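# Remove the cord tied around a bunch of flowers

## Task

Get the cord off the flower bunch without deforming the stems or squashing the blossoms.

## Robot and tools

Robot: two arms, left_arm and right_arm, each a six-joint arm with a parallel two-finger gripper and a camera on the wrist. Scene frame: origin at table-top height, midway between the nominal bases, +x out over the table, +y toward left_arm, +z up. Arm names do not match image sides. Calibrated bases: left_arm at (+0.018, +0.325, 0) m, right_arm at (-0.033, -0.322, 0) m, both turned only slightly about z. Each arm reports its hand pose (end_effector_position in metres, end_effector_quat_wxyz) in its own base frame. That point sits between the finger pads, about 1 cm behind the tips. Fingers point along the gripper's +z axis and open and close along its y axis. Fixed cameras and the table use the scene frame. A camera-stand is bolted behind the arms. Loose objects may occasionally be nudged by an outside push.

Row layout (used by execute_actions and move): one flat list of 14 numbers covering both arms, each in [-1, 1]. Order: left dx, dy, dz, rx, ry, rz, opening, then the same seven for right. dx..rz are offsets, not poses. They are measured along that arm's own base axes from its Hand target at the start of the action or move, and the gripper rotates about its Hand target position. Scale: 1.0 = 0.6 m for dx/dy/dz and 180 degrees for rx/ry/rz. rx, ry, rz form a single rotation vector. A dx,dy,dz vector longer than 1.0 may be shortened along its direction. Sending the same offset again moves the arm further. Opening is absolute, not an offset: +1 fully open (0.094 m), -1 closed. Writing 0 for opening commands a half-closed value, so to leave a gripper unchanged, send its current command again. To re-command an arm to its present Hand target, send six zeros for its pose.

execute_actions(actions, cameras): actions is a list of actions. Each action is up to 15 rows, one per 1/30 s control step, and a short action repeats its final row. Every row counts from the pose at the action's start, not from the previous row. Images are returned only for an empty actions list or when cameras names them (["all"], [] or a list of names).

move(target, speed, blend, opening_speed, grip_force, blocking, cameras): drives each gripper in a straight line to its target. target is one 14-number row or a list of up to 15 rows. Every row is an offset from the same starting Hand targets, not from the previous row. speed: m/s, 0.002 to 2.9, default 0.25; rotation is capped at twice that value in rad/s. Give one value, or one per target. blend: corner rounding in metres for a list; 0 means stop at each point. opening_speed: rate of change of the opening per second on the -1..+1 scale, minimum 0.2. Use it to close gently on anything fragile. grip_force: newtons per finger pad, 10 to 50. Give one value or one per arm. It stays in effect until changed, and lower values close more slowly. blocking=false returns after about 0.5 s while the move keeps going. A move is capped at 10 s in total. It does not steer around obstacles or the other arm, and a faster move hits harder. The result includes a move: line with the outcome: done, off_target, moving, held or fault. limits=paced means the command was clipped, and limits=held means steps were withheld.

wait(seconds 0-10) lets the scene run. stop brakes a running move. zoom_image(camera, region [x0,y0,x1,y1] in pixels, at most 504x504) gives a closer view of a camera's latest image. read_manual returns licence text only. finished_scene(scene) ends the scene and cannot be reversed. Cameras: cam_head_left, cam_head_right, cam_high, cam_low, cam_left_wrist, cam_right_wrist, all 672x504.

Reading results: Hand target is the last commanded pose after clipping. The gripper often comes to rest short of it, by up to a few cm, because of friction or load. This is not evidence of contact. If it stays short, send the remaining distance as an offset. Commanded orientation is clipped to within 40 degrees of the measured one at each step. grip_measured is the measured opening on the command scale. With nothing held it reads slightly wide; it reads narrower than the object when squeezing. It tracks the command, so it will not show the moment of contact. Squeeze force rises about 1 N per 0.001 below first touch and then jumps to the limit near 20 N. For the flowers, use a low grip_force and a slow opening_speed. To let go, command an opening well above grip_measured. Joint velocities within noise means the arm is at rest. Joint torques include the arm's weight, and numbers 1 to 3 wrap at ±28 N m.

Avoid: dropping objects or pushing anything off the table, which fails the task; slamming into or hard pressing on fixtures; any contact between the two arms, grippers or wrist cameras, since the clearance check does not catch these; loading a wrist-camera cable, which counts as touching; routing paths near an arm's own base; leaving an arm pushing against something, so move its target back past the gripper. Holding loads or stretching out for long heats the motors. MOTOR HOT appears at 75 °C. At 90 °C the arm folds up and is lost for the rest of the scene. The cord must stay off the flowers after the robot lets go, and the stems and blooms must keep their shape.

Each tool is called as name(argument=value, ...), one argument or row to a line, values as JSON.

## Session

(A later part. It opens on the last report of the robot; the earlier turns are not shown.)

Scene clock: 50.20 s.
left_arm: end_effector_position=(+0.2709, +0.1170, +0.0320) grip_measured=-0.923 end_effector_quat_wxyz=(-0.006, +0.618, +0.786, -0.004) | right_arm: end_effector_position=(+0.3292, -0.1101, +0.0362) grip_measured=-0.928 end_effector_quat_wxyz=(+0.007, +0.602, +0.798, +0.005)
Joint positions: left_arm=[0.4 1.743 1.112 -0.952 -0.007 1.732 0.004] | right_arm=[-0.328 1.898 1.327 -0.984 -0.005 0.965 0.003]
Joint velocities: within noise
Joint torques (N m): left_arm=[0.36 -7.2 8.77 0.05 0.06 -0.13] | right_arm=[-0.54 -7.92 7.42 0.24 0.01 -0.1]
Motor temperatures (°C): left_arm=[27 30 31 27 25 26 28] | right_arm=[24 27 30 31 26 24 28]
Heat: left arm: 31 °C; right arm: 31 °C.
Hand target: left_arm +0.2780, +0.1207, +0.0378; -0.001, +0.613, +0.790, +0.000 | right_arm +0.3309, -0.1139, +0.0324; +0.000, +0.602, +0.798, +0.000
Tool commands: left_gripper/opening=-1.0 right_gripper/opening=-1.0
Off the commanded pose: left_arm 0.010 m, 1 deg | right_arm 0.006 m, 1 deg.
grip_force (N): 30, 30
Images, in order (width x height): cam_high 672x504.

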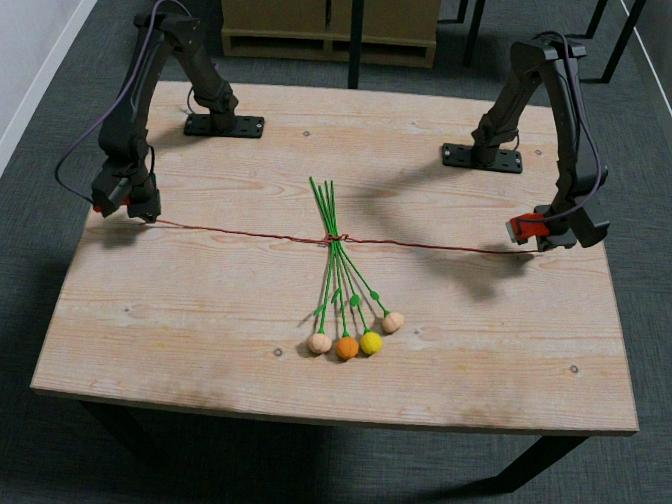

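move(
  target=[0.0,-0.05,-0.045,0,0,0,-1,-0.0,0.05,-0.045,0,0,0,-1],
  cameras=["all"],
  speed=0.08,
)

Scene clock: 53.03 s.
left_arm: end_effector_position=(+0.2800, +0.0935, +0.0153) grip_measured=-0.923 end_effector_quat_wxyz=(-0.001, +0.614, +0.789, +0.005) | right_arm: end_effector_position=(+0.3352, -0.0849, +0.0189) grip_measured=-0.928 end_effector_quat_wxyz=(+0.013, +0.599, +0.801, +0.008)
Joint positions: left_arm=[0.315 1.752 1.049 -0.86 -0.007 1.638 0.004] | right_arm=[-0.254 1.905 1.262 -0.899 -0.005 1.03 0.003]
Joint torques (N m): left_arm=[-0.39 -7.21 4.89 0.38 0.14 -0.14] | right_arm=[0.31 -7.91 4.25 0.51 0.04 0.06]
Heat: left arm: 31 °C; right arm: 31 °C.
Hand target: left_arm +0.2782, +0.0907, +0.0109; +0.000, +0.613, +0.790, +0.000 | right_arm +0.3309, -0.0838, +0.0054; +0.000, +0.602, +0.798, +0.000
Off the commanded pose: left_arm 0.006 m, 1 deg | right_arm 0.014 m, 2 deg.
grip_force (N): 30, 30
move: off_target (right_arm)
camera_calibration:
cam_left_wrist: T_world_to_cam=[[-0.971045, -0.238605, -0.0118179, 0.295869], [-0.21939, 0.871079, 0.43942, 0.0123323], [-0.0945536, 0.429289, -0.898204, 0.0875377], [0, 0, 0, 1]] pos_world=[0.298285, 0.0222747, 0.0767043]
cam_right_wrist: T_world_to_cam=[[-0.957822, -0.285596, -0.0317973, 0.296755], [-0.273296, 0.871153, 0.407924, 0.197659], [-0.0888012, 0.399408, -0.912462, 0.16916], [0, 0, 0, 1]] pos_world=[0.353279, -0.155003, 0.0831584]

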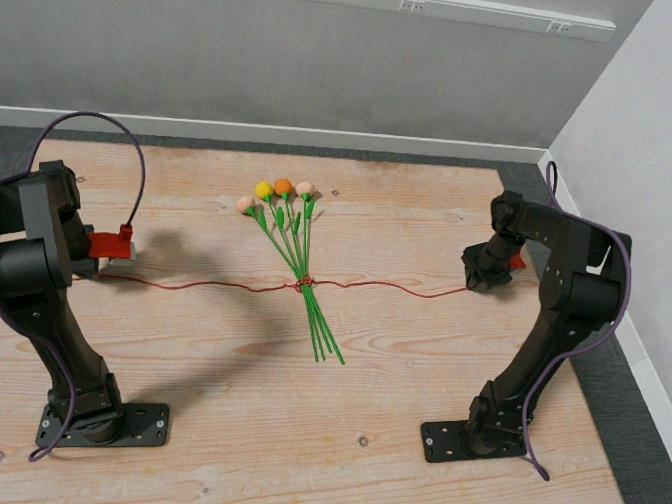

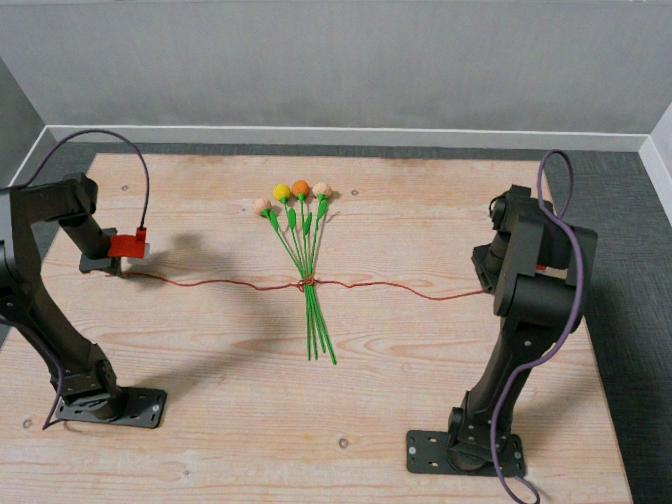

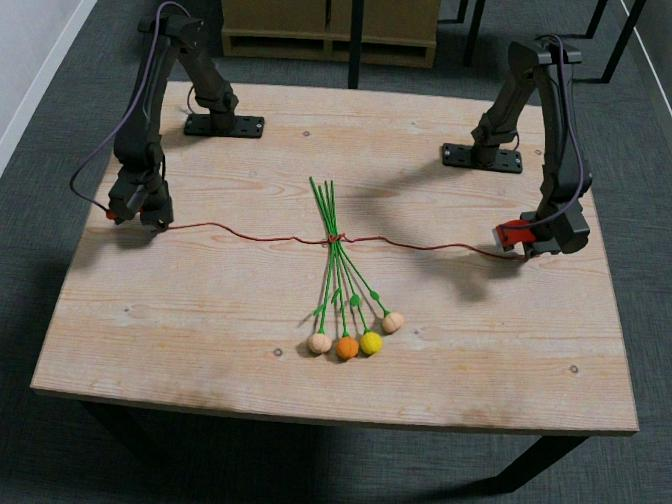

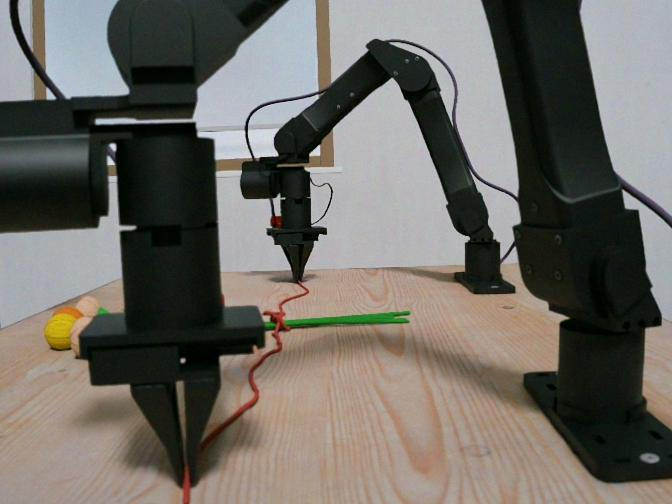

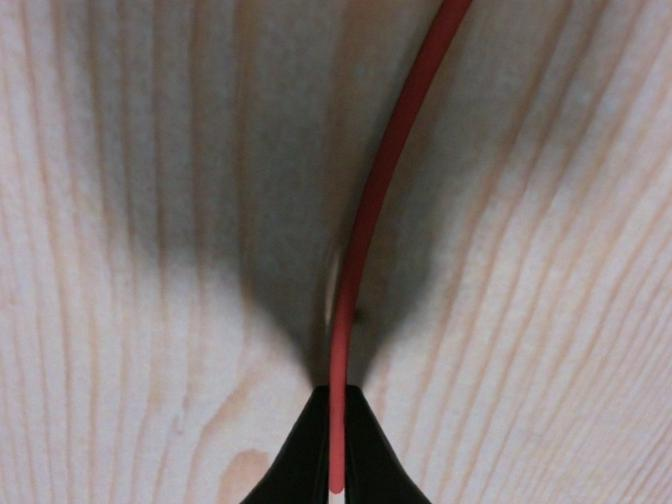

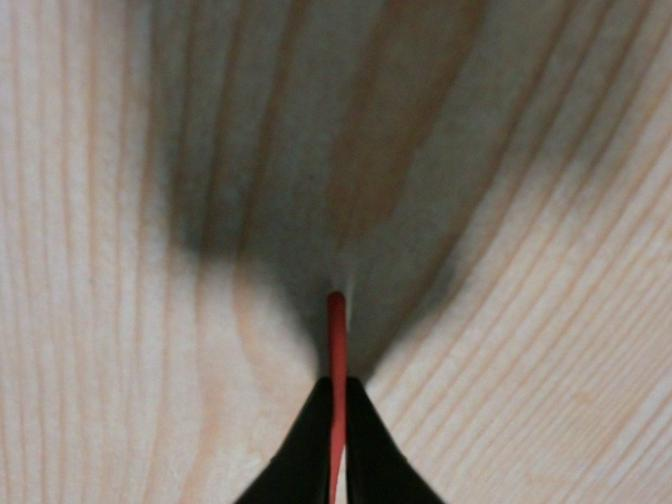

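move(
  target=[
    [0.0,-0.06,0.0,0,0,0,-1,-0.0,0.06,0,0,0,0,-1],
    [0.0,-0.06,0.0,0,0,0,-0.3,-0.0,0.06,0,0,0,0,-0.3],
    [0.0,-0.06,0.15,0,0,0,-0.3,-0.0,0.06,0.15,0,0,0,-0.3],
  ],
  cameras=["cam_head_left","cam_head_right","cam_low"],
  speed=0.1,
)

Scene clock: 56.53 s.
left_arm: end_effector_position=(+0.2703, +0.0581, +0.0863) grip_measured=-0.302 end_effector_quat_wxyz=(-0.020, +0.613, +0.790, -0.011) | right_arm: end_effector_position=(+0.3277, -0.0498, +0.0806) grip_measured=-0.302 end_effector_quat_wxyz=(-0.014, +0.600, +0.800, -0.009)
Joint positions: left_arm=[0.198 1.644 1.223 -1.193 -0.015 1.517 0.033] | right_arm=[-0.153 1.845 1.438 -1.198 0.002 1.135 0.033]
Joint torques (N m): left_arm=[-0.7 -9.76 8.92 -0.01 0.18 -0.12] | right_arm=[0.58 -13.12 7.35 0.1 -0.04 0.06]
Heat: left arm: 31 °C; right arm: 31 °C.
Hand target: left_arm +0.2781, +0.0547, +0.1008; +0.000, +0.613, +0.790, +0.000 | right_arm +0.3309, -0.0478, +0.0955; +0.000, +0.602, +0.798, +0.000
Off the commanded pose: left_arm 0.017 m, 3 deg | right_arm 0.015 m, 2 deg.
grip_force (N): 30, 30
move: off_target (left_arm, right_arm); target 2's new opening was sent with right_arm's hand 0.014 m and 1 deg from that target
Images, in order (width x height): cam_head_left 672x504, cam_head_right 672x504, cam_low 672x504.

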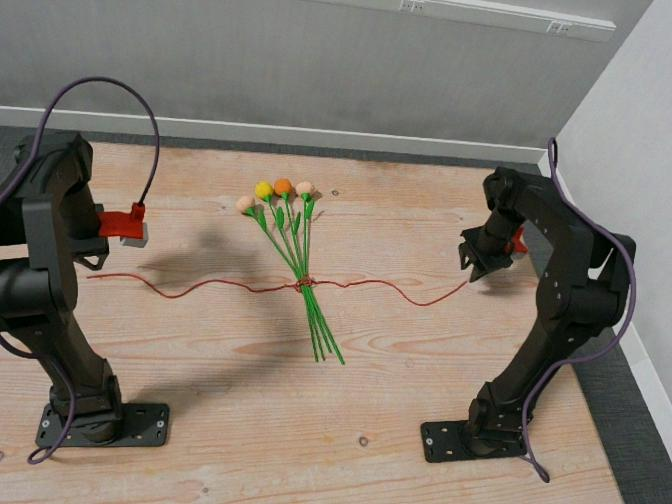

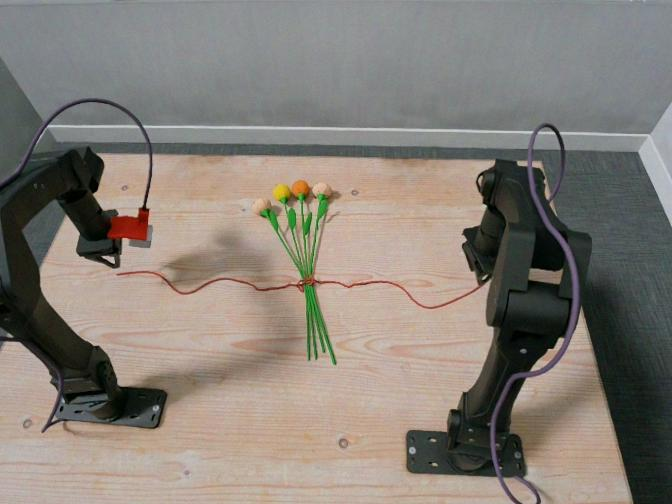

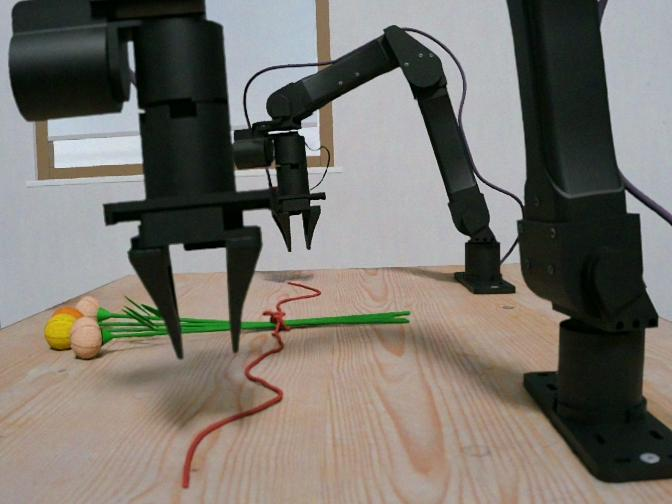

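move(
  target=[0.055,-0.632,0.05,0,0,-0.49,0.1,0,0,0,0,0,0,-0.3],
  cameras=["cam_head_left","cam_left_wrist","cam_low"],
)

Scene clock: 60.80 s.
left_arm: end_effector_position=(+0.3105, -0.3216, +0.1264) grip_measured=+0.098 end_effector_quat_wxyz=(+0.006, +0.989, +0.146, +0.011) | right_arm: end_effector_position=(+0.3276, -0.0498, +0.0806) grip_measured=-0.302 end_effector_quat_wxyz=(-0.015, +0.600, +0.800, -0.009)
Joint positions: left_arm=[-0.81 2.307 2.318 -1.559 -0.012 2.039 0.052] | right_arm=[-0.153 1.845 1.438 -1.199 0.002 1.135 0.033]
Joint torques (N m): left_arm=[0.09 -12.25 8.92 0.09 0.18 0.13] | right_arm=[0.57 -13.14 7.38 0.11 -0.04 0.05]
Heat: left arm: 31 °C; right arm: 30 °C.
Hand target: left_arm +0.3112, -0.3245, +0.1309; +0.000, +0.990, +0.141, +0.000 | right_arm +0.3310, -0.0478, +0.0955; +0.000, +0.602, +0.798, +0.000
Off the commanded pose: left_arm 0.005 m, 2 deg | right_arm 0.015 m, 2 deg.
joint sent to its limit (left arm) — joint 4 (wrist pitch), lower limit. The joint targets still meet the commanded pose.
grip_force (N): 30, 30
move: off_target (right_arm)
camera_calibration:
cam_left_wrist: T_world_to_cam=[[-0.282284, 0.959153, -0.018456, 0.39996], [0.853682, 0.259928, 0.451291, -0.19944], [0.437655, 0.111637, -0.892186, 0.10034], [0, 0, 0, 1]] pos_world=[0.239247, -0.342985, 0.186909]
Images, in order (width x height): cam_head_left 672x504, cam_low 672x504, cam_left_wrist 672x504.

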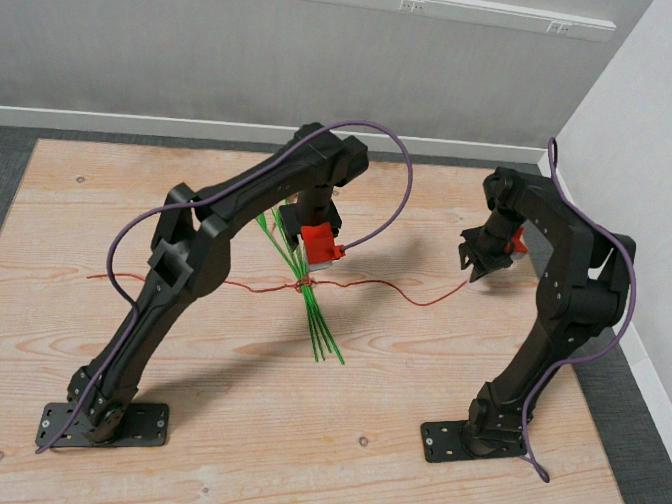

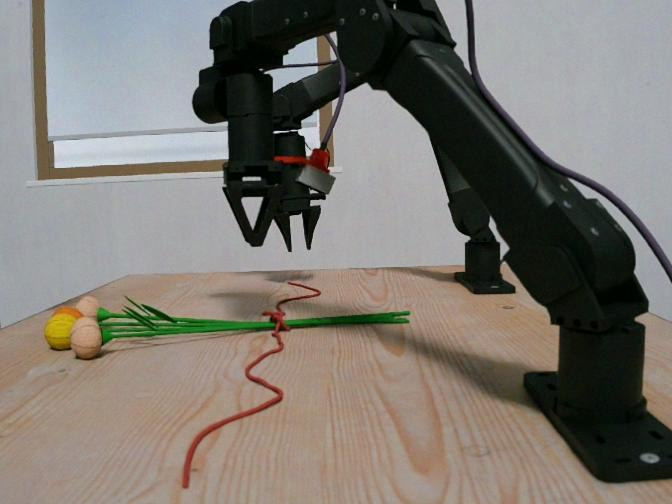

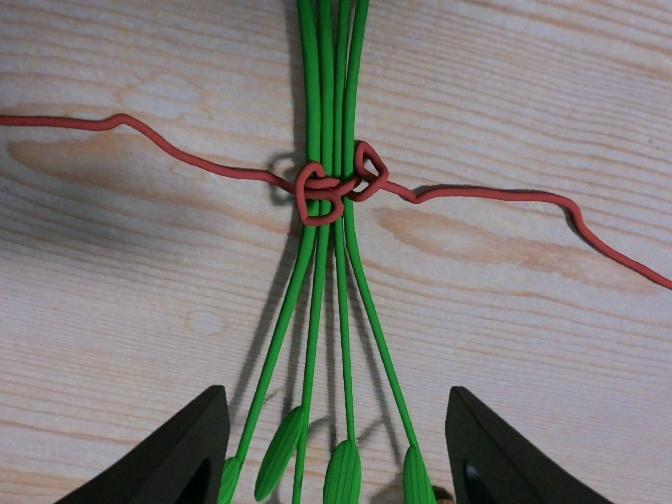

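zoom_image(
  camera="cam_left_wrist",
  region=[250, 130, 430, 240],
)

Scaled by 2.800 from the camera's 672x504 image, which has a finer 960x720 frame.

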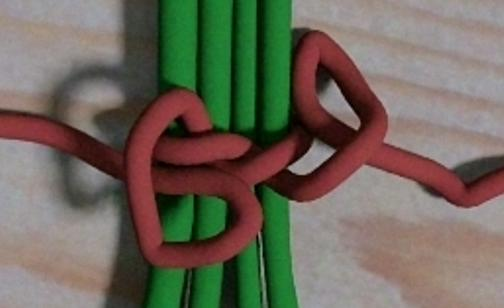

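move(
  target=[0.037,0.01,-0.075,0,0,0,0.1,0,0,0,0,0,0,-0.3],
  cameras=["cam_low","cam_left_wrist"],
)

zoom_image(
  camera="cam_left_wrist",
  region=[210, 110, 460, 260],
)

zoom_image(
  camera="cam_low",
  region=[235, 285, 335, 355],
)

Scene clock: 62.60 s.
left_arm: end_effector_position=(+0.3356, -0.3170, +0.0893) grip_measured=+0.098 end_effector_quat_wxyz=(-0.001, +0.989, +0.147, +0.006) | right_arm: end_effector_position=(+0.3276, -0.0498, +0.0806) grip_measured=-0.302 end_effector_quat_wxyz=(-0.015, +0.600, +0.800, -0.009)
Joint positions: left_arm=[-0.764 2.38 2.295 -1.48 -0.011 2.082 0.052] | right_arm=[-0.153 1.845 1.438 -1.199 0.002 1.135 0.033]
Joint torques (N m): left_arm=[-0.21 -13.45 5.74 0.34 0.11 0.08] | right_arm=[0.65 -13.15 7.32 0.09 -0.05 0.05]
Heat: left arm: 31 °C; right arm: 30 °C.
Hand target: left_arm +0.3334, -0.3184, +0.0859; +0.000, +0.990, +0.141, +0.000 | right_arm +0.3310, -0.0478, +0.0955; +0.000, +0.602, +0.798, +0.000
Off the commanded pose: left_arm 0.004 m, 1 deg | right_arm 0.015 m, 2 deg.
grip_force (N): 30, 30
move: off_target (right_arm)
camera_calibration:
cam_left_wrist: T_world_to_cam=[[-0.285323, 0.958423, -0.00400822, 0.401411], [0.858147, 0.257329, 0.444259, -0.206989], [0.42682, 0.123318, -0.895889, 0.0633217], [0, 0, 0, 1]] pos_world=[0.265132, -0.339266, 0.150295]
Images, in order (width x height): cam_low 672x504, cam_left_wrist 672x504.

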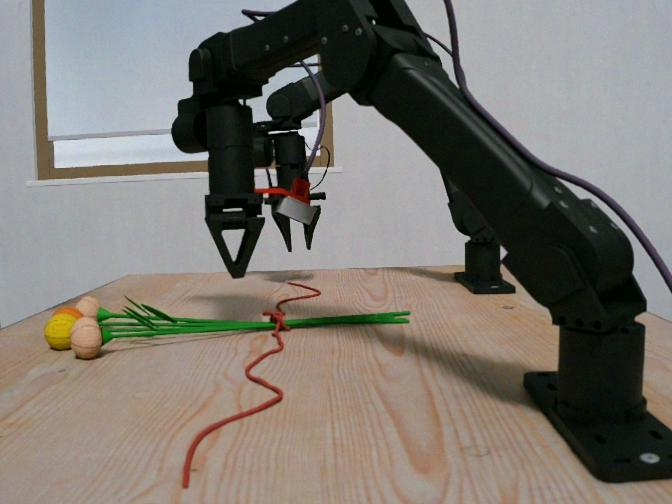

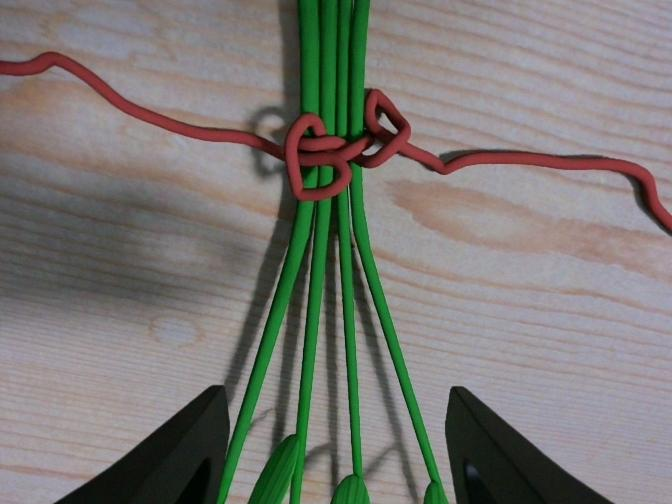

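Scaled by 2.016 from the camera's 672x504 image, which has a finer 960x720 frame.

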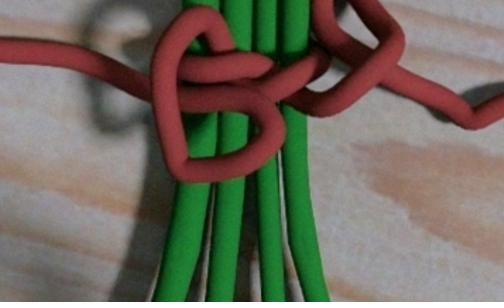

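Scaled by 5.040 from the camera's 672x504 image, which has a finer 960x720 frame.

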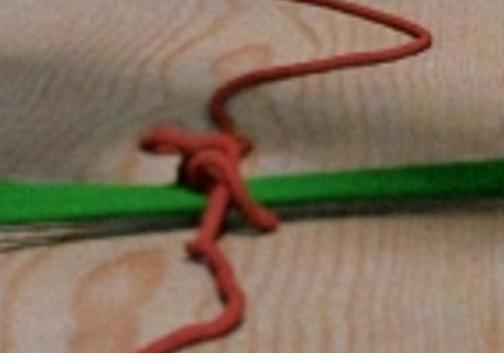

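zoom_image(
  camera="cam_low",
  region=[255, 300, 305, 340],
)

Scaled by 10.080 from the camera's 672x504 image, which has a finer 960x720 frame.

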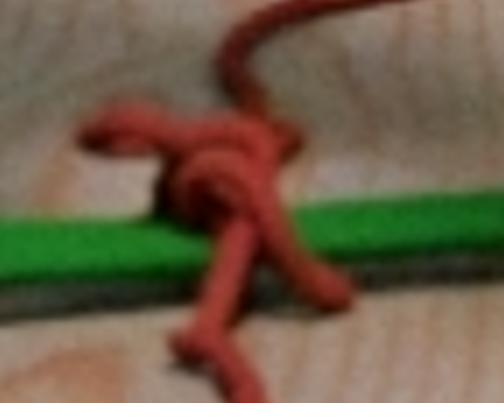

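move(
  target=[
    [0,0,0.15,0,0,0,0.1,0,0,0,0,0,0,-0.3],
    [-0.094,0.236,0.15,0,0,0,0.1,0,0,0,0,0,0,-0.3],
    [-0.094,0.236,-0.027,-0.4,0.3,0.328,0.1,0,0,0,0,0,0,-0.3],
  ],
  cameras=["cam_low","cam_left_wrist"],
  blend=0.03,
)

Scene clock: 70.10 s.
left_arm: end_effector_position=(+0.2755, -0.1769, +0.0584) grip_measured=+0.098 end_effector_quat_wxyz=(+0.458, +0.528, +0.528, -0.483) | right_arm: end_effector_position=(+0.3276, -0.0498, +0.0806) grip_measured=-0.302 end_effector_quat_wxyz=(-0.015, +0.600, +0.800, -0.009)
Joint positions: left_arm=[0.004 2.079 0.906 -0.661 1.453 1.809 0.052] | right_arm=[-0.153 1.845 1.438 -1.199 0.002 1.135 0.033]
Joint torques (N m): left_arm=[0.18 -12.03 3.08 -0.03 0.9 -0.03] | right_arm=[0.61 -13.16 7.45 0.08 -0.05 0.09]
Heat: left arm: 31 °C; right arm: 31 °C.
Hand target: left_arm +0.2771, -0.1768, +0.0697; +0.477, +0.522, +0.522, -0.477 | right_arm +0.3310, -0.0478, +0.0955; +0.000, +0.602, +0.798, +0.000
Off the commanded pose: left_arm 0.011 m, 2 deg | right_arm 0.015 m, 2 deg.
grip_force (N): 30, 30
move: off_target (left_arm, right_arm)
camera_calibration:
cam_left_wrist: T_world_to_cam=[[-0.9996, 0.0200147, 0.0199925, 0.279326], [-0.00626394, 0.532578, -0.846358, 0.184445], [-0.0275871, -0.846144, -0.532239, -0.0235395], [0, 0, 0, 1]] pos_world=[0.27972, -0.12374, 0.137994]
Images, in order (width x height): cam_low 672x504, cam_left_wrist 672x504.

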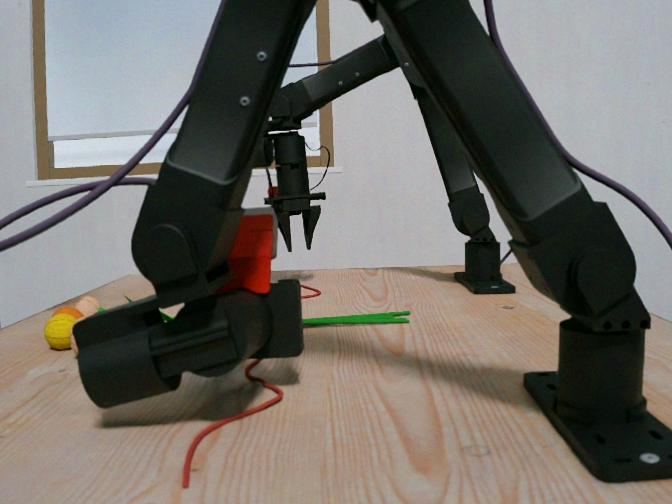

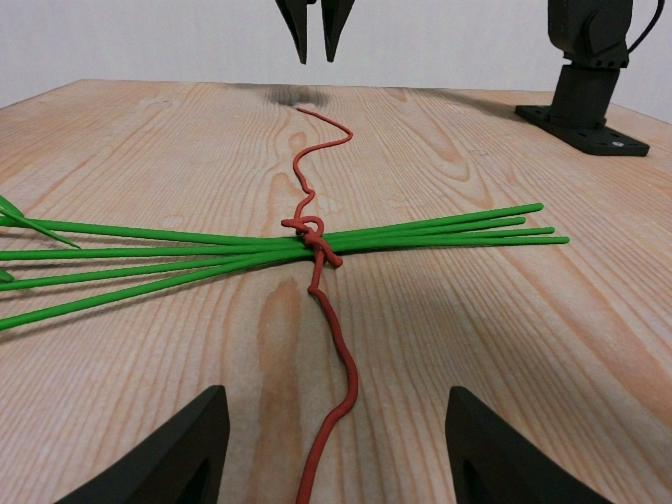

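Nice view. Move closer.

move(
  target=[-0.0,-0.11,-0.02,0,0,0,0.1,0,0,0,0,0,0,-0.3],
  cameras=["cam_left_wrist"],
  speed=0.1,
)

zoom_image(
  camera="cam_left_wrist",
  region=[260, 190, 400, 340],
)

Scene clock: 73.57 s.
left_arm: end_effector_position=(+0.2816, -0.2417, +0.0616) grip_measured=+0.098 end_effector_quat_wxyz=(+0.481, +0.524, +0.520, -0.473) | right_arm: end_effector_position=(+0.3276, -0.0498, +0.0806) grip_measured=-0.302 end_effector_quat_wxyz=(-0.015, +0.600, +0.800, -0.009)
Joint positions: left_arm=[-0.221 2.1 0.566 1.153 1.328 0.383 0.052] | right_arm=[-0.153 1.845 1.438 -1.199 0.002 1.135 0.033]
Joint torques (N m): left_arm=[-0.84 -7.47 2.59 1.67 0.25 -0.02] | right_arm=[0.64 -13.14 7.36 0.09 -0.05 0.06]
Heat: left arm: 31 °C; right arm: 31 °C.
Hand target: left_arm +0.2770, -0.2428, +0.0576; +0.477, +0.522, +0.522, -0.477 | right_arm +0.3310, -0.0478, +0.0955; +0.000, +0.602, +0.798, +0.000
Off the commanded pose: left_arm 0.006 m, 1 deg | right_arm 0.015 m, 2 deg.
grip_force (N): 30, 30
move: off_target (right_arm)
camera_calibration:
cam_left_wrist: T_world_to_cam=[[-0.999808, -0.00717658, -0.0182455, 0.282424], [0.0120131, 0.511219, -0.859367, 0.212258], [0.0154948, -0.859421, -0.511034, -0.0931175], [0, 0, 0, 1]] pos_world=[0.281263, -0.186511, 0.139974]
Images, in order (width x height): cam_left_wrist 672x504.

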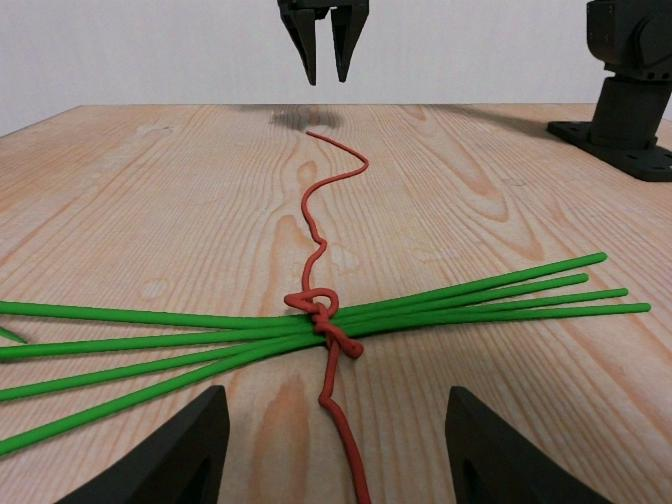

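Scaled by 3.360 from the camera's 672x504 image, which has a finer 960x720 frame.

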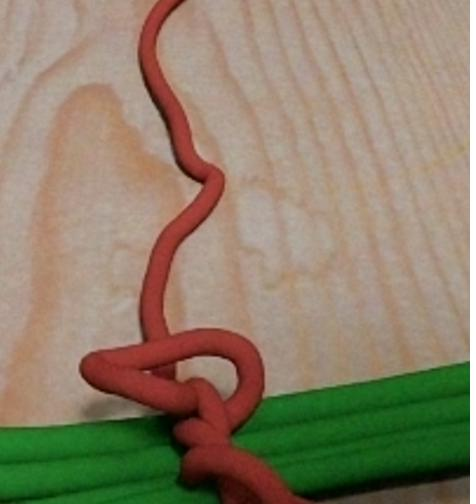

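zoom_image(
  camera="cam_left_wrist",
  region=[280, 270, 390, 400],
)

Scaled by 3.877 from the camera's 672x504 image, which has a finer 960x720 frame.

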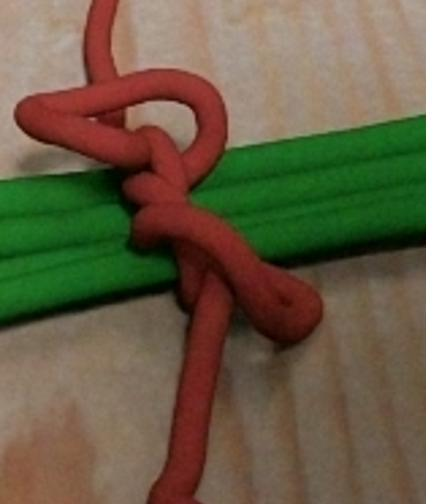

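move(
  target=[
    [0,0.1,0.13,0,0,0,-0.1,0,0,0,0,0,0,-0.3],
    [0.043,-0.145,0.09,0.4,-0.3,-0.328,-0.1,0,0,0,0,0,0,-0.3],
  ],
  cameras=["cam_low","cam_left_wrist"],
  blend=0.03,
)

Scene clock: 80.10 s.
left_arm: end_effector_position=(+0.3005, -0.3281, +0.1086) grip_measured=-0.098 end_effector_quat_wxyz=(-0.002, +0.989, +0.145, +0.000) | right_arm: end_effector_position=(+0.3276, -0.0498, +0.0806) grip_measured=-0.302 end_effector_quat_wxyz=(-0.015, +0.600, +0.800, -0.009)
Joint positions: left_arm=[-0.833 2.31 2.25 -1.515 -0.003 2.017 0.042] | right_arm=[-0.153 1.845 1.438 -1.199 0.002 1.135 0.033]
Joint torques (N m): left_arm=[0.08 -12.05 9.16 0.14 0.11 0.05] | right_arm=[0.61 -13.16 7.41 0.09 -0.07 0.08]
Heat: left arm: 31 °C; right arm: 31 °C.
Hand target: left_arm +0.3028, -0.3298, +0.1117; +0.000, +0.990, +0.141, +0.000 | right_arm +0.3310, -0.0478, +0.0955; +0.000, +0.602, +0.798, +0.000
Off the commanded pose: left_arm 0.004 m, 1 deg | right_arm 0.015 m, 2 deg.
grip_force (N): 30, 30
move: off_target (right_arm)
camera_calibration:
cam_left_wrist: T_world_to_cam=[[-0.281619, 0.959526, -0.0000827932, 0.400979], [0.864729, 0.253834, 0.433373, -0.184503], [0.415854, 0.121974, -0.901215, 0.100422], [0, 0, 0, 1]] pos_world=[0.230707, -0.350166, 0.170493]
Images, in order (width x height): cam_low 672x504, cam_left_wrist 672x504.

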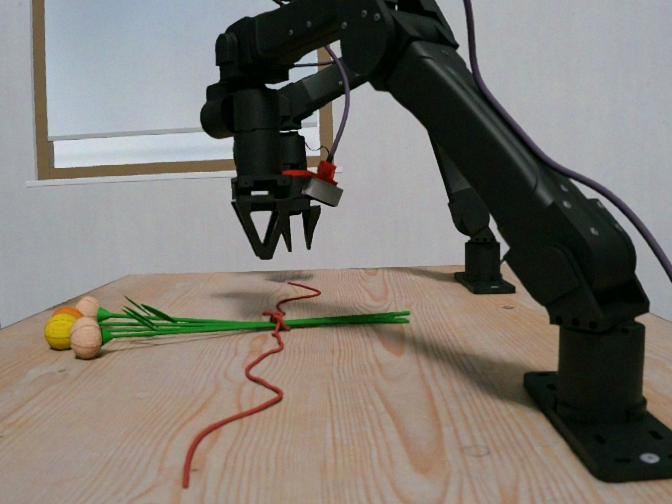

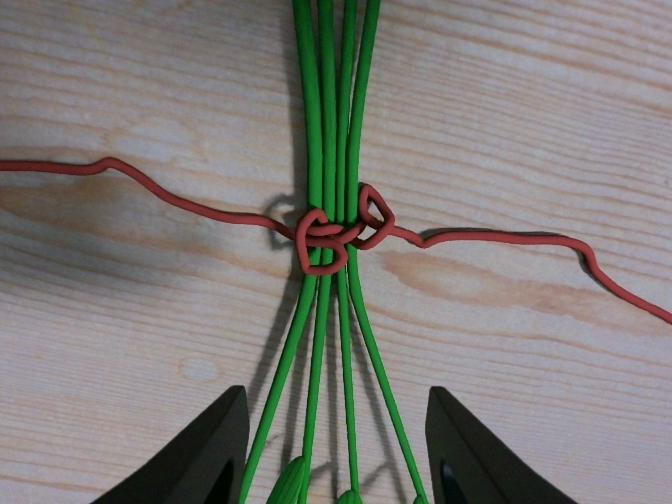

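move(
  target=[0,0,-0.085,0,0,0,-0.1,0,0,0,0,0,0,-0.3],
  cameras=["cam_low","cam_left_wrist"],
  speed=0.1,
)

Scene clock: 81.47 s.
left_arm: end_effector_position=(+0.3036, -0.3313, +0.0600) grip_measured=-0.098 end_effector_quat_wxyz=(-0.002, +0.989, +0.145, +0.001) | right_arm: end_effector_position=(+0.3276, -0.0498, +0.0806) grip_measured=-0.302 end_effector_quat_wxyz=(-0.015, +0.600, +0.800, -0.009)
Joint positions: left_arm=[-0.833 2.31 2.057 -1.319 -0.003 2.018 0.042] | right_arm=[-0.153 1.845 1.438 -1.199 0.002 1.135 0.033]
Joint torques (N m): left_arm=[-0.06 -14.26 5.44 0.32 0.05 0.1] | right_arm=[0.65 -13.09 7.28 0.08 -0.05 0.07]
Heat: left arm: 31 °C; right arm: 31 °C.
Hand target: left_arm +0.3028, -0.3298, +0.0607; +0.000, +0.990, +0.141, +0.000 | right_arm +0.3310, -0.0478, +0.0955; +0.000, +0.602, +0.798, +0.000
Off the commanded pose: left_arm 0.002 m, 0 deg | right_arm 0.015 m, 2 deg.
grip_force (N): 30, 30
move: off_target (right_arm)
camera_calibration:
cam_left_wrist: T_world_to_cam=[[-0.28133, 0.95961, -0.00111935, 0.404884], [0.864141, 0.253848, 0.434537, -0.165206], [0.41727, 0.121281, -0.900653, 0.0550187], [0, 0, 0, 1]] pos_world=[0.233709, -0.353267, 0.121794]
Images, in order (width x height): cam_low 672x504, cam_left_wrist 672x504.

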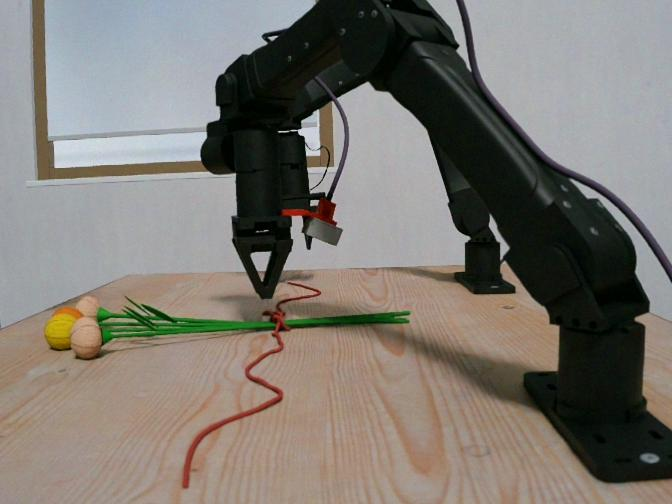

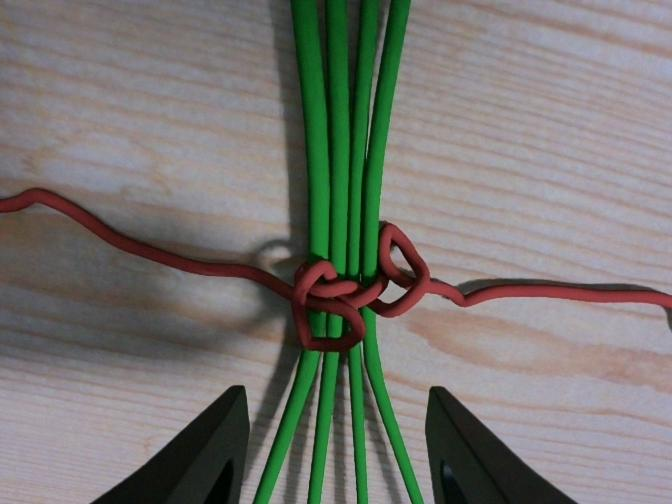

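move(
  target=[
    [-0.001,0.003,-0.04,0,0,0,-0.1,0,0,0,0,0,0,-0.3],
    [-0.001,0.003,-0.075,0,0,0,-0.1,0,0,0,0,0,0,-0.3],
  ],
  cameras=["cam_low","cam_left_wrist"],
  speed=0.06,
)

Scene clock: 83.63 s.
left_arm: end_effector_position=(+0.3035, -0.3310, +0.0206) grip_measured=-0.098 end_effector_quat_wxyz=(+0.004, +0.990, +0.144, +0.005) | right_arm: end_effector_position=(+0.3276, -0.0498, +0.0806) grip_measured=-0.302 end_effector_quat_wxyz=(-0.015, +0.600, +0.800, -0.009)
Joint positions: left_arm=[-0.833 2.31 1.9 -1.15 -0.004 2.02 0.042] | right_arm=[-0.153 1.845 1.438 -1.199 0.002 1.135 0.033]
Joint torques (N m): left_arm=[0.27 -13.05 5.44 0.35 0.1 0.08] | right_arm=[0.54 -13.16 7.35 0.08 -0.06 0.06]
Heat: left arm: 31 °C; right arm: 31 °C.
Hand target: left_arm +0.3023, -0.3280, +0.0157; +0.000, +0.990, +0.141, +0.000 | right_arm +0.3310, -0.0478, +0.0955; +0.000, +0.602, +0.798, +0.000
Off the commanded pose: left_arm 0.006 m, 1 deg | right_arm 0.015 m, 2 deg.
grip_force (N): 30, 30
move: off_target (right_arm)
camera_calibration:
cam_left_wrist: T_world_to_cam=[[-0.279347, 0.960107, -0.0126566, 0.404332], [0.860692, 0.256221, 0.439955, -0.14629], [0.425647, 0.112007, -0.897931, 0.0139504], [0, 0, 0, 1]] pos_world=[0.232922, -0.352282, 0.0820051]
Images, in order (width x height): cam_low 672x504, cam_left_wrist 672x504.

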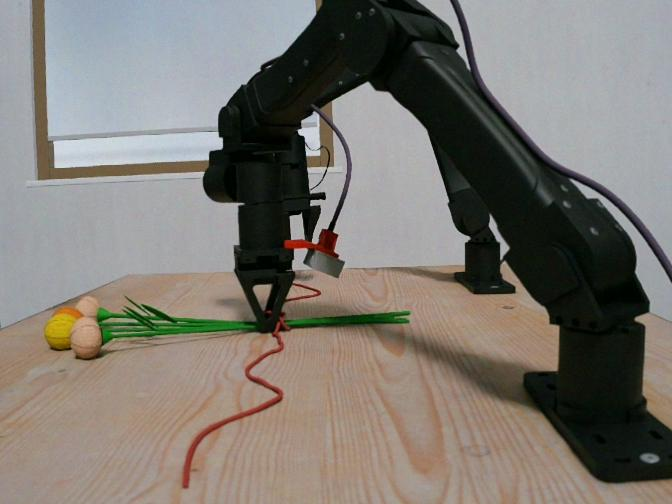

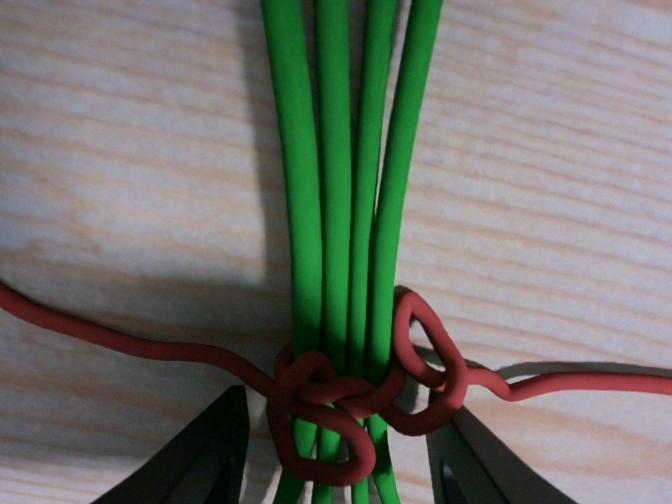

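move(
  target=[-0.049,-0.012,-0.004,0,0,0,-0.15,0,0,0,0,0,0,-0.3],
  cameras=["cam_high","cam_left_wrist"],
  speed=0.04,
)

Scene clock: 85.07 s.
left_arm: end_effector_position=(+0.2865, -0.3349, +0.0148) grip_measured=-0.148 end_effector_quat_wxyz=(-0.001, +0.990, +0.143, +0.018) | right_arm: end_effector_position=(+0.3276, -0.0498, +0.0806) grip_measured=-0.302 end_effector_quat_wxyz=(-0.015, +0.600, +0.800, -0.009)
Joint positions: left_arm=[-0.878 2.273 1.813 -1.094 -0.031 1.976 0.04] | right_arm=[-0.153 1.845 1.438 -1.199 0.002 1.135 0.033]
Joint torques (N m): left_arm=[-1.06 -14.37 3.99 0.26 0.34 -0.07] | right_arm=[0.55 -13.14 7.36 0.08 -0.07 0.09]
Heat: left arm: 31 °C; right arm: 32 °C.
Hand target: left_arm +0.2728, -0.3353, +0.0133; +0.000, +0.990, +0.141, +0.000 | right_arm +0.3310, -0.0478, +0.0955; +0.000, +0.602, +0.798, +0.000
Off the commanded pose: left_arm 0.014 m, 2 deg | right_arm 0.015 m, 2 deg.
grip_force (N): 30, 30
move: off_target (left_arm, right_arm)
camera_calibration:
cam_left_wrist: T_world_to_cam=[[-0.276953, 0.960859, -0.00690755, 0.4028], [0.850287, 0.248418, 0.464005, -0.12808], [0.447559, 0.122634, -0.885806, 0.0134141], [0, 0, 0, 1]] pos_world=[0.214458, -0.356861, 0.0740945]
Images, in order (width x height): cam_high 672x504, cam_left_wrist 672x504.

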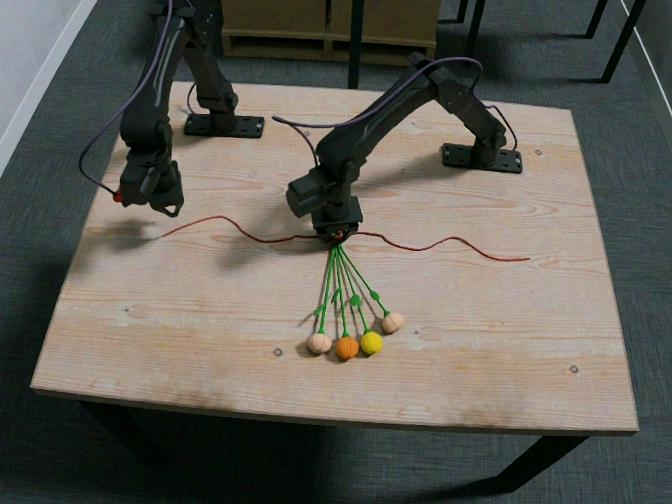

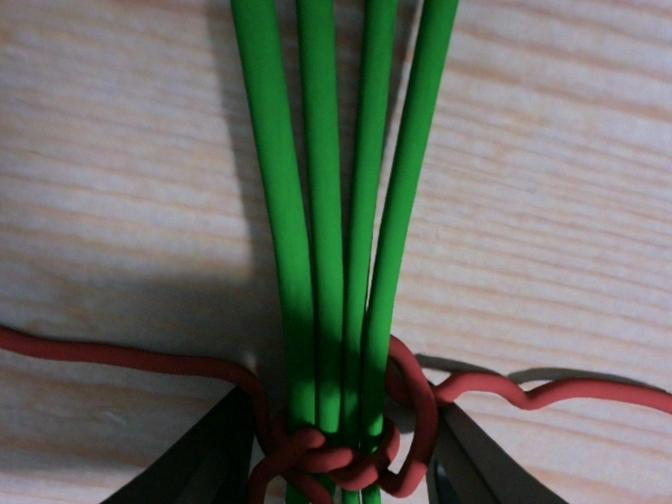

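move(
  target=[-0.065,-0.016,-0.002,0,0,0,-0.15,0,0,0,0,0,0,-0.3],
  cameras=["cam_high","cam_head_right","cam_left_wrist"],
  speed=0.04,
)

Scene clock: 86.70 s.
left_arm: end_effector_position=(+0.2486, -0.3449, +0.0143) grip_measured=-0.148 end_effector_quat_wxyz=(-0.001, +0.990, +0.143, +0.021) | right_arm: end_effector_position=(+0.3276, -0.0498, +0.0806) grip_measured=-0.302 end_effector_quat_wxyz=(-0.015, +0.600, +0.800, -0.009)
Joint positions: left_arm=[-0.965 2.211 1.708 -1.052 -0.039 1.89 0.04] | right_arm=[-0.153 1.845 1.438 -1.199 0.002 1.135 0.033]
Joint torques (N m): left_arm=[-1.21 -13.64 4.18 0.3 0.45 -0.02] | right_arm=[0.66 -13.16 7.41 0.07 -0.07 0.07]
Heat: left arm: 31 °C; right arm: 32 °C.
Hand target: left_arm +0.2339, -0.3448, +0.0120; +0.000, +0.990, +0.141, +0.000 | right_arm +0.3310, -0.0478, +0.0955; +0.000, +0.602, +0.798, +0.000
Off the commanded pose: left_arm 0.015 m, 2 deg | right_arm 0.015 m, 2 deg.
grip_force (N): 30, 30
move: off_target (left_arm, right_arm)
camera_calibration:
cam_left_wrist: T_world_to_cam=[[-0.276582, 0.960965, -0.00689835, 0.401796], [0.847573, 0.247317, 0.469525, -0.0930355], [0.452903, 0.124015, -0.882892, 0.0302862], [0, 0, 0, 1]] pos_world=[0.176267, -0.366859, 0.0731936]
Images, in order (width x height): cam_head_right 672x504, cam_high 672x504, cam_left_wrist 672x504.

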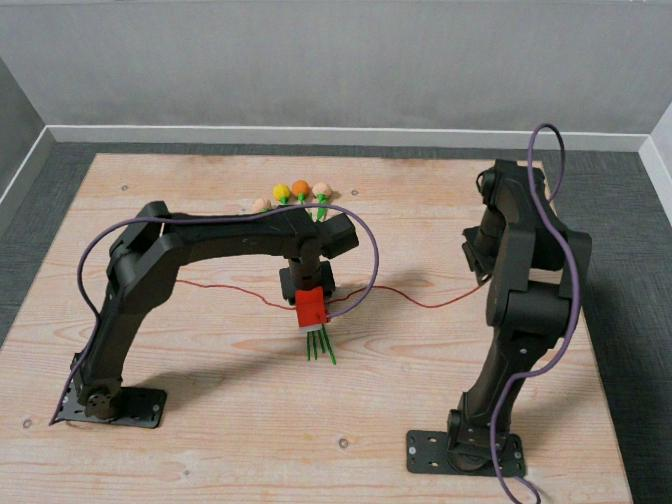

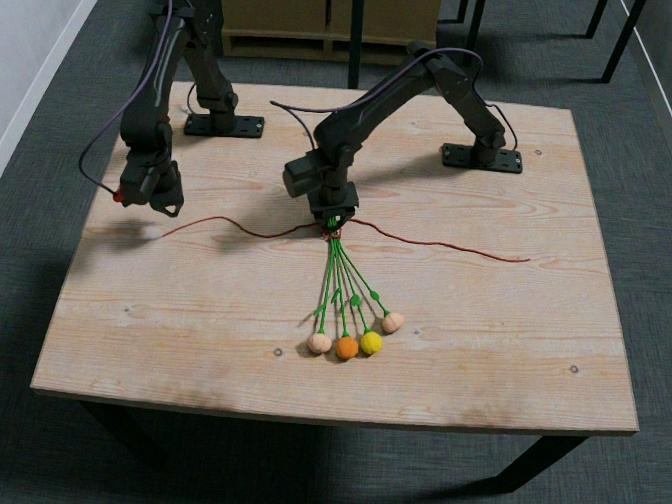

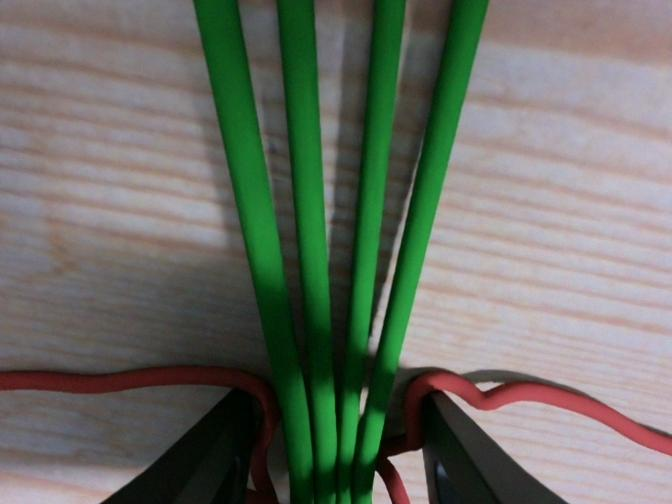

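move(
  target=[-0.065,-0.016,-0.002,0,0,0,-0.15,0,0,0,0,0,0,-0.3],
  cameras=["cam_high","cam_low","cam_left_wrist"],
  speed=0.04,
)

zoom_image(
  camera="cam_high",
  region=[290, 190, 380, 260],
)

zoom_image(
  camera="cam_low",
  region=[235, 285, 405, 355],
)

Scene clock: 88.47 s.
left_arm: end_effector_position=(+0.2100, -0.3551, +0.0139) grip_measured=-0.148 end_effector_quat_wxyz=(-0.001, +0.989, +0.143, +0.022) | right_arm: end_effector_position=(+0.3276, -0.0498, +0.0806) grip_measured=-0.302 end_effector_quat_wxyz=(-0.015, +0.600, +0.800, -0.009)
Joint positions: left_arm=[-1.058 2.165 1.63 -1.023 -0.042 1.798 0.04] | right_arm=[-0.153 1.845 1.438 -1.199 0.002 1.135 0.033]
Joint torques (N m): left_arm=[-1.07 -13.31 3.88 0.29 0.49 -0.1] | right_arm=[0.55 -13.15 7.39 0.06 -0.04 0.07]
Heat: left arm: 31 °C; right arm: 32 °C.
Hand target: left_arm +0.1948, -0.3544, +0.0108; +0.000, +0.990, +0.141, +0.000 | right_arm +0.3310, -0.0478, +0.0955; +0.000, +0.602, +0.798, +0.000
Off the commanded pose: left_arm 0.015 m, 3 deg | right_arm 0.015 m, 2 deg.
grip_force (N): 30, 30
move: off_target (left_arm, right_arm)
camera_calibration:
cam_left_wrist: T_world_to_cam=[[-0.276543, 0.960968, -0.00807023, 0.400917], [0.846296, 0.247505, 0.471725, -0.0571778], [0.455309, 0.123622, -0.881709, 0.0480736], [0, 0, 0, 1]] pos_world=[0.137372, -0.377059, 0.0725946]
Images, in order (width x height): cam_high 672x504, cam_low 672x504, cam_left_wrist 672x504.

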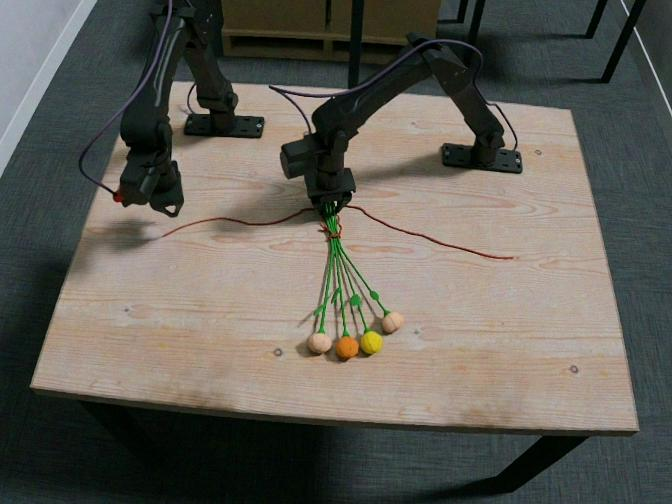

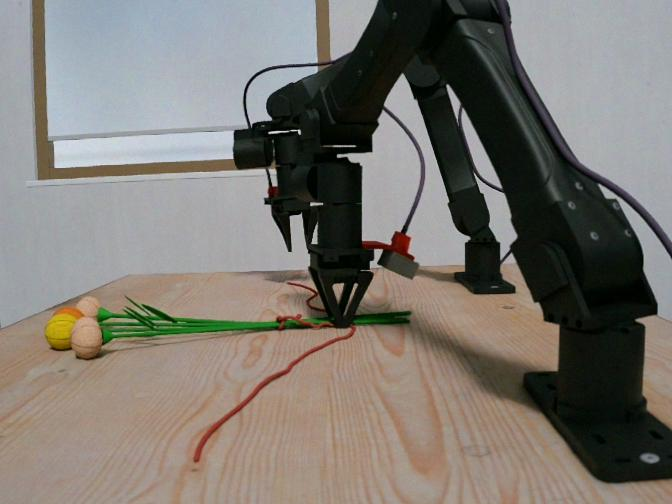

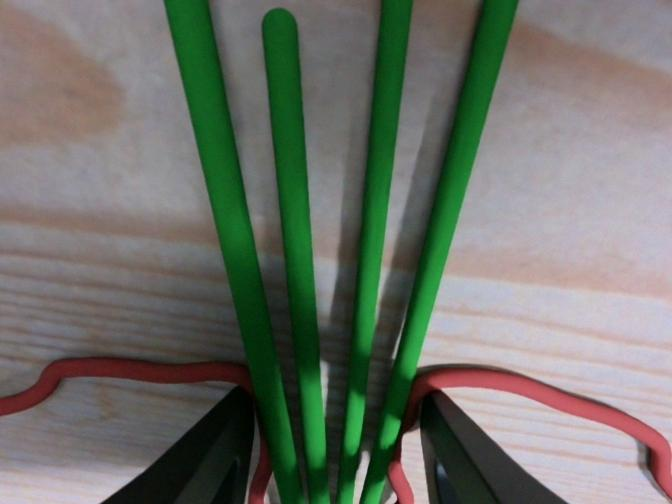

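Scaled by 5.600 from the camera's 672x504 image, which has a finer 960x720 frame.

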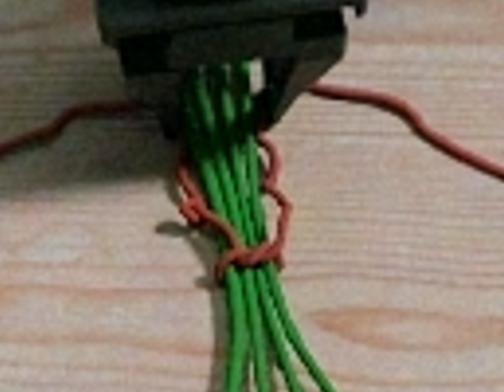

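Scaled by 2.965 from the camera's 672x504 image, which has a finer 960x720 frame.

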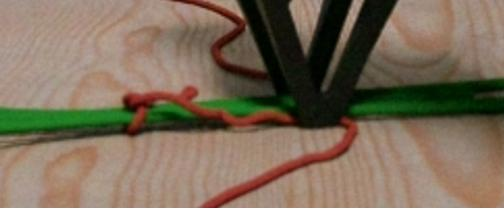

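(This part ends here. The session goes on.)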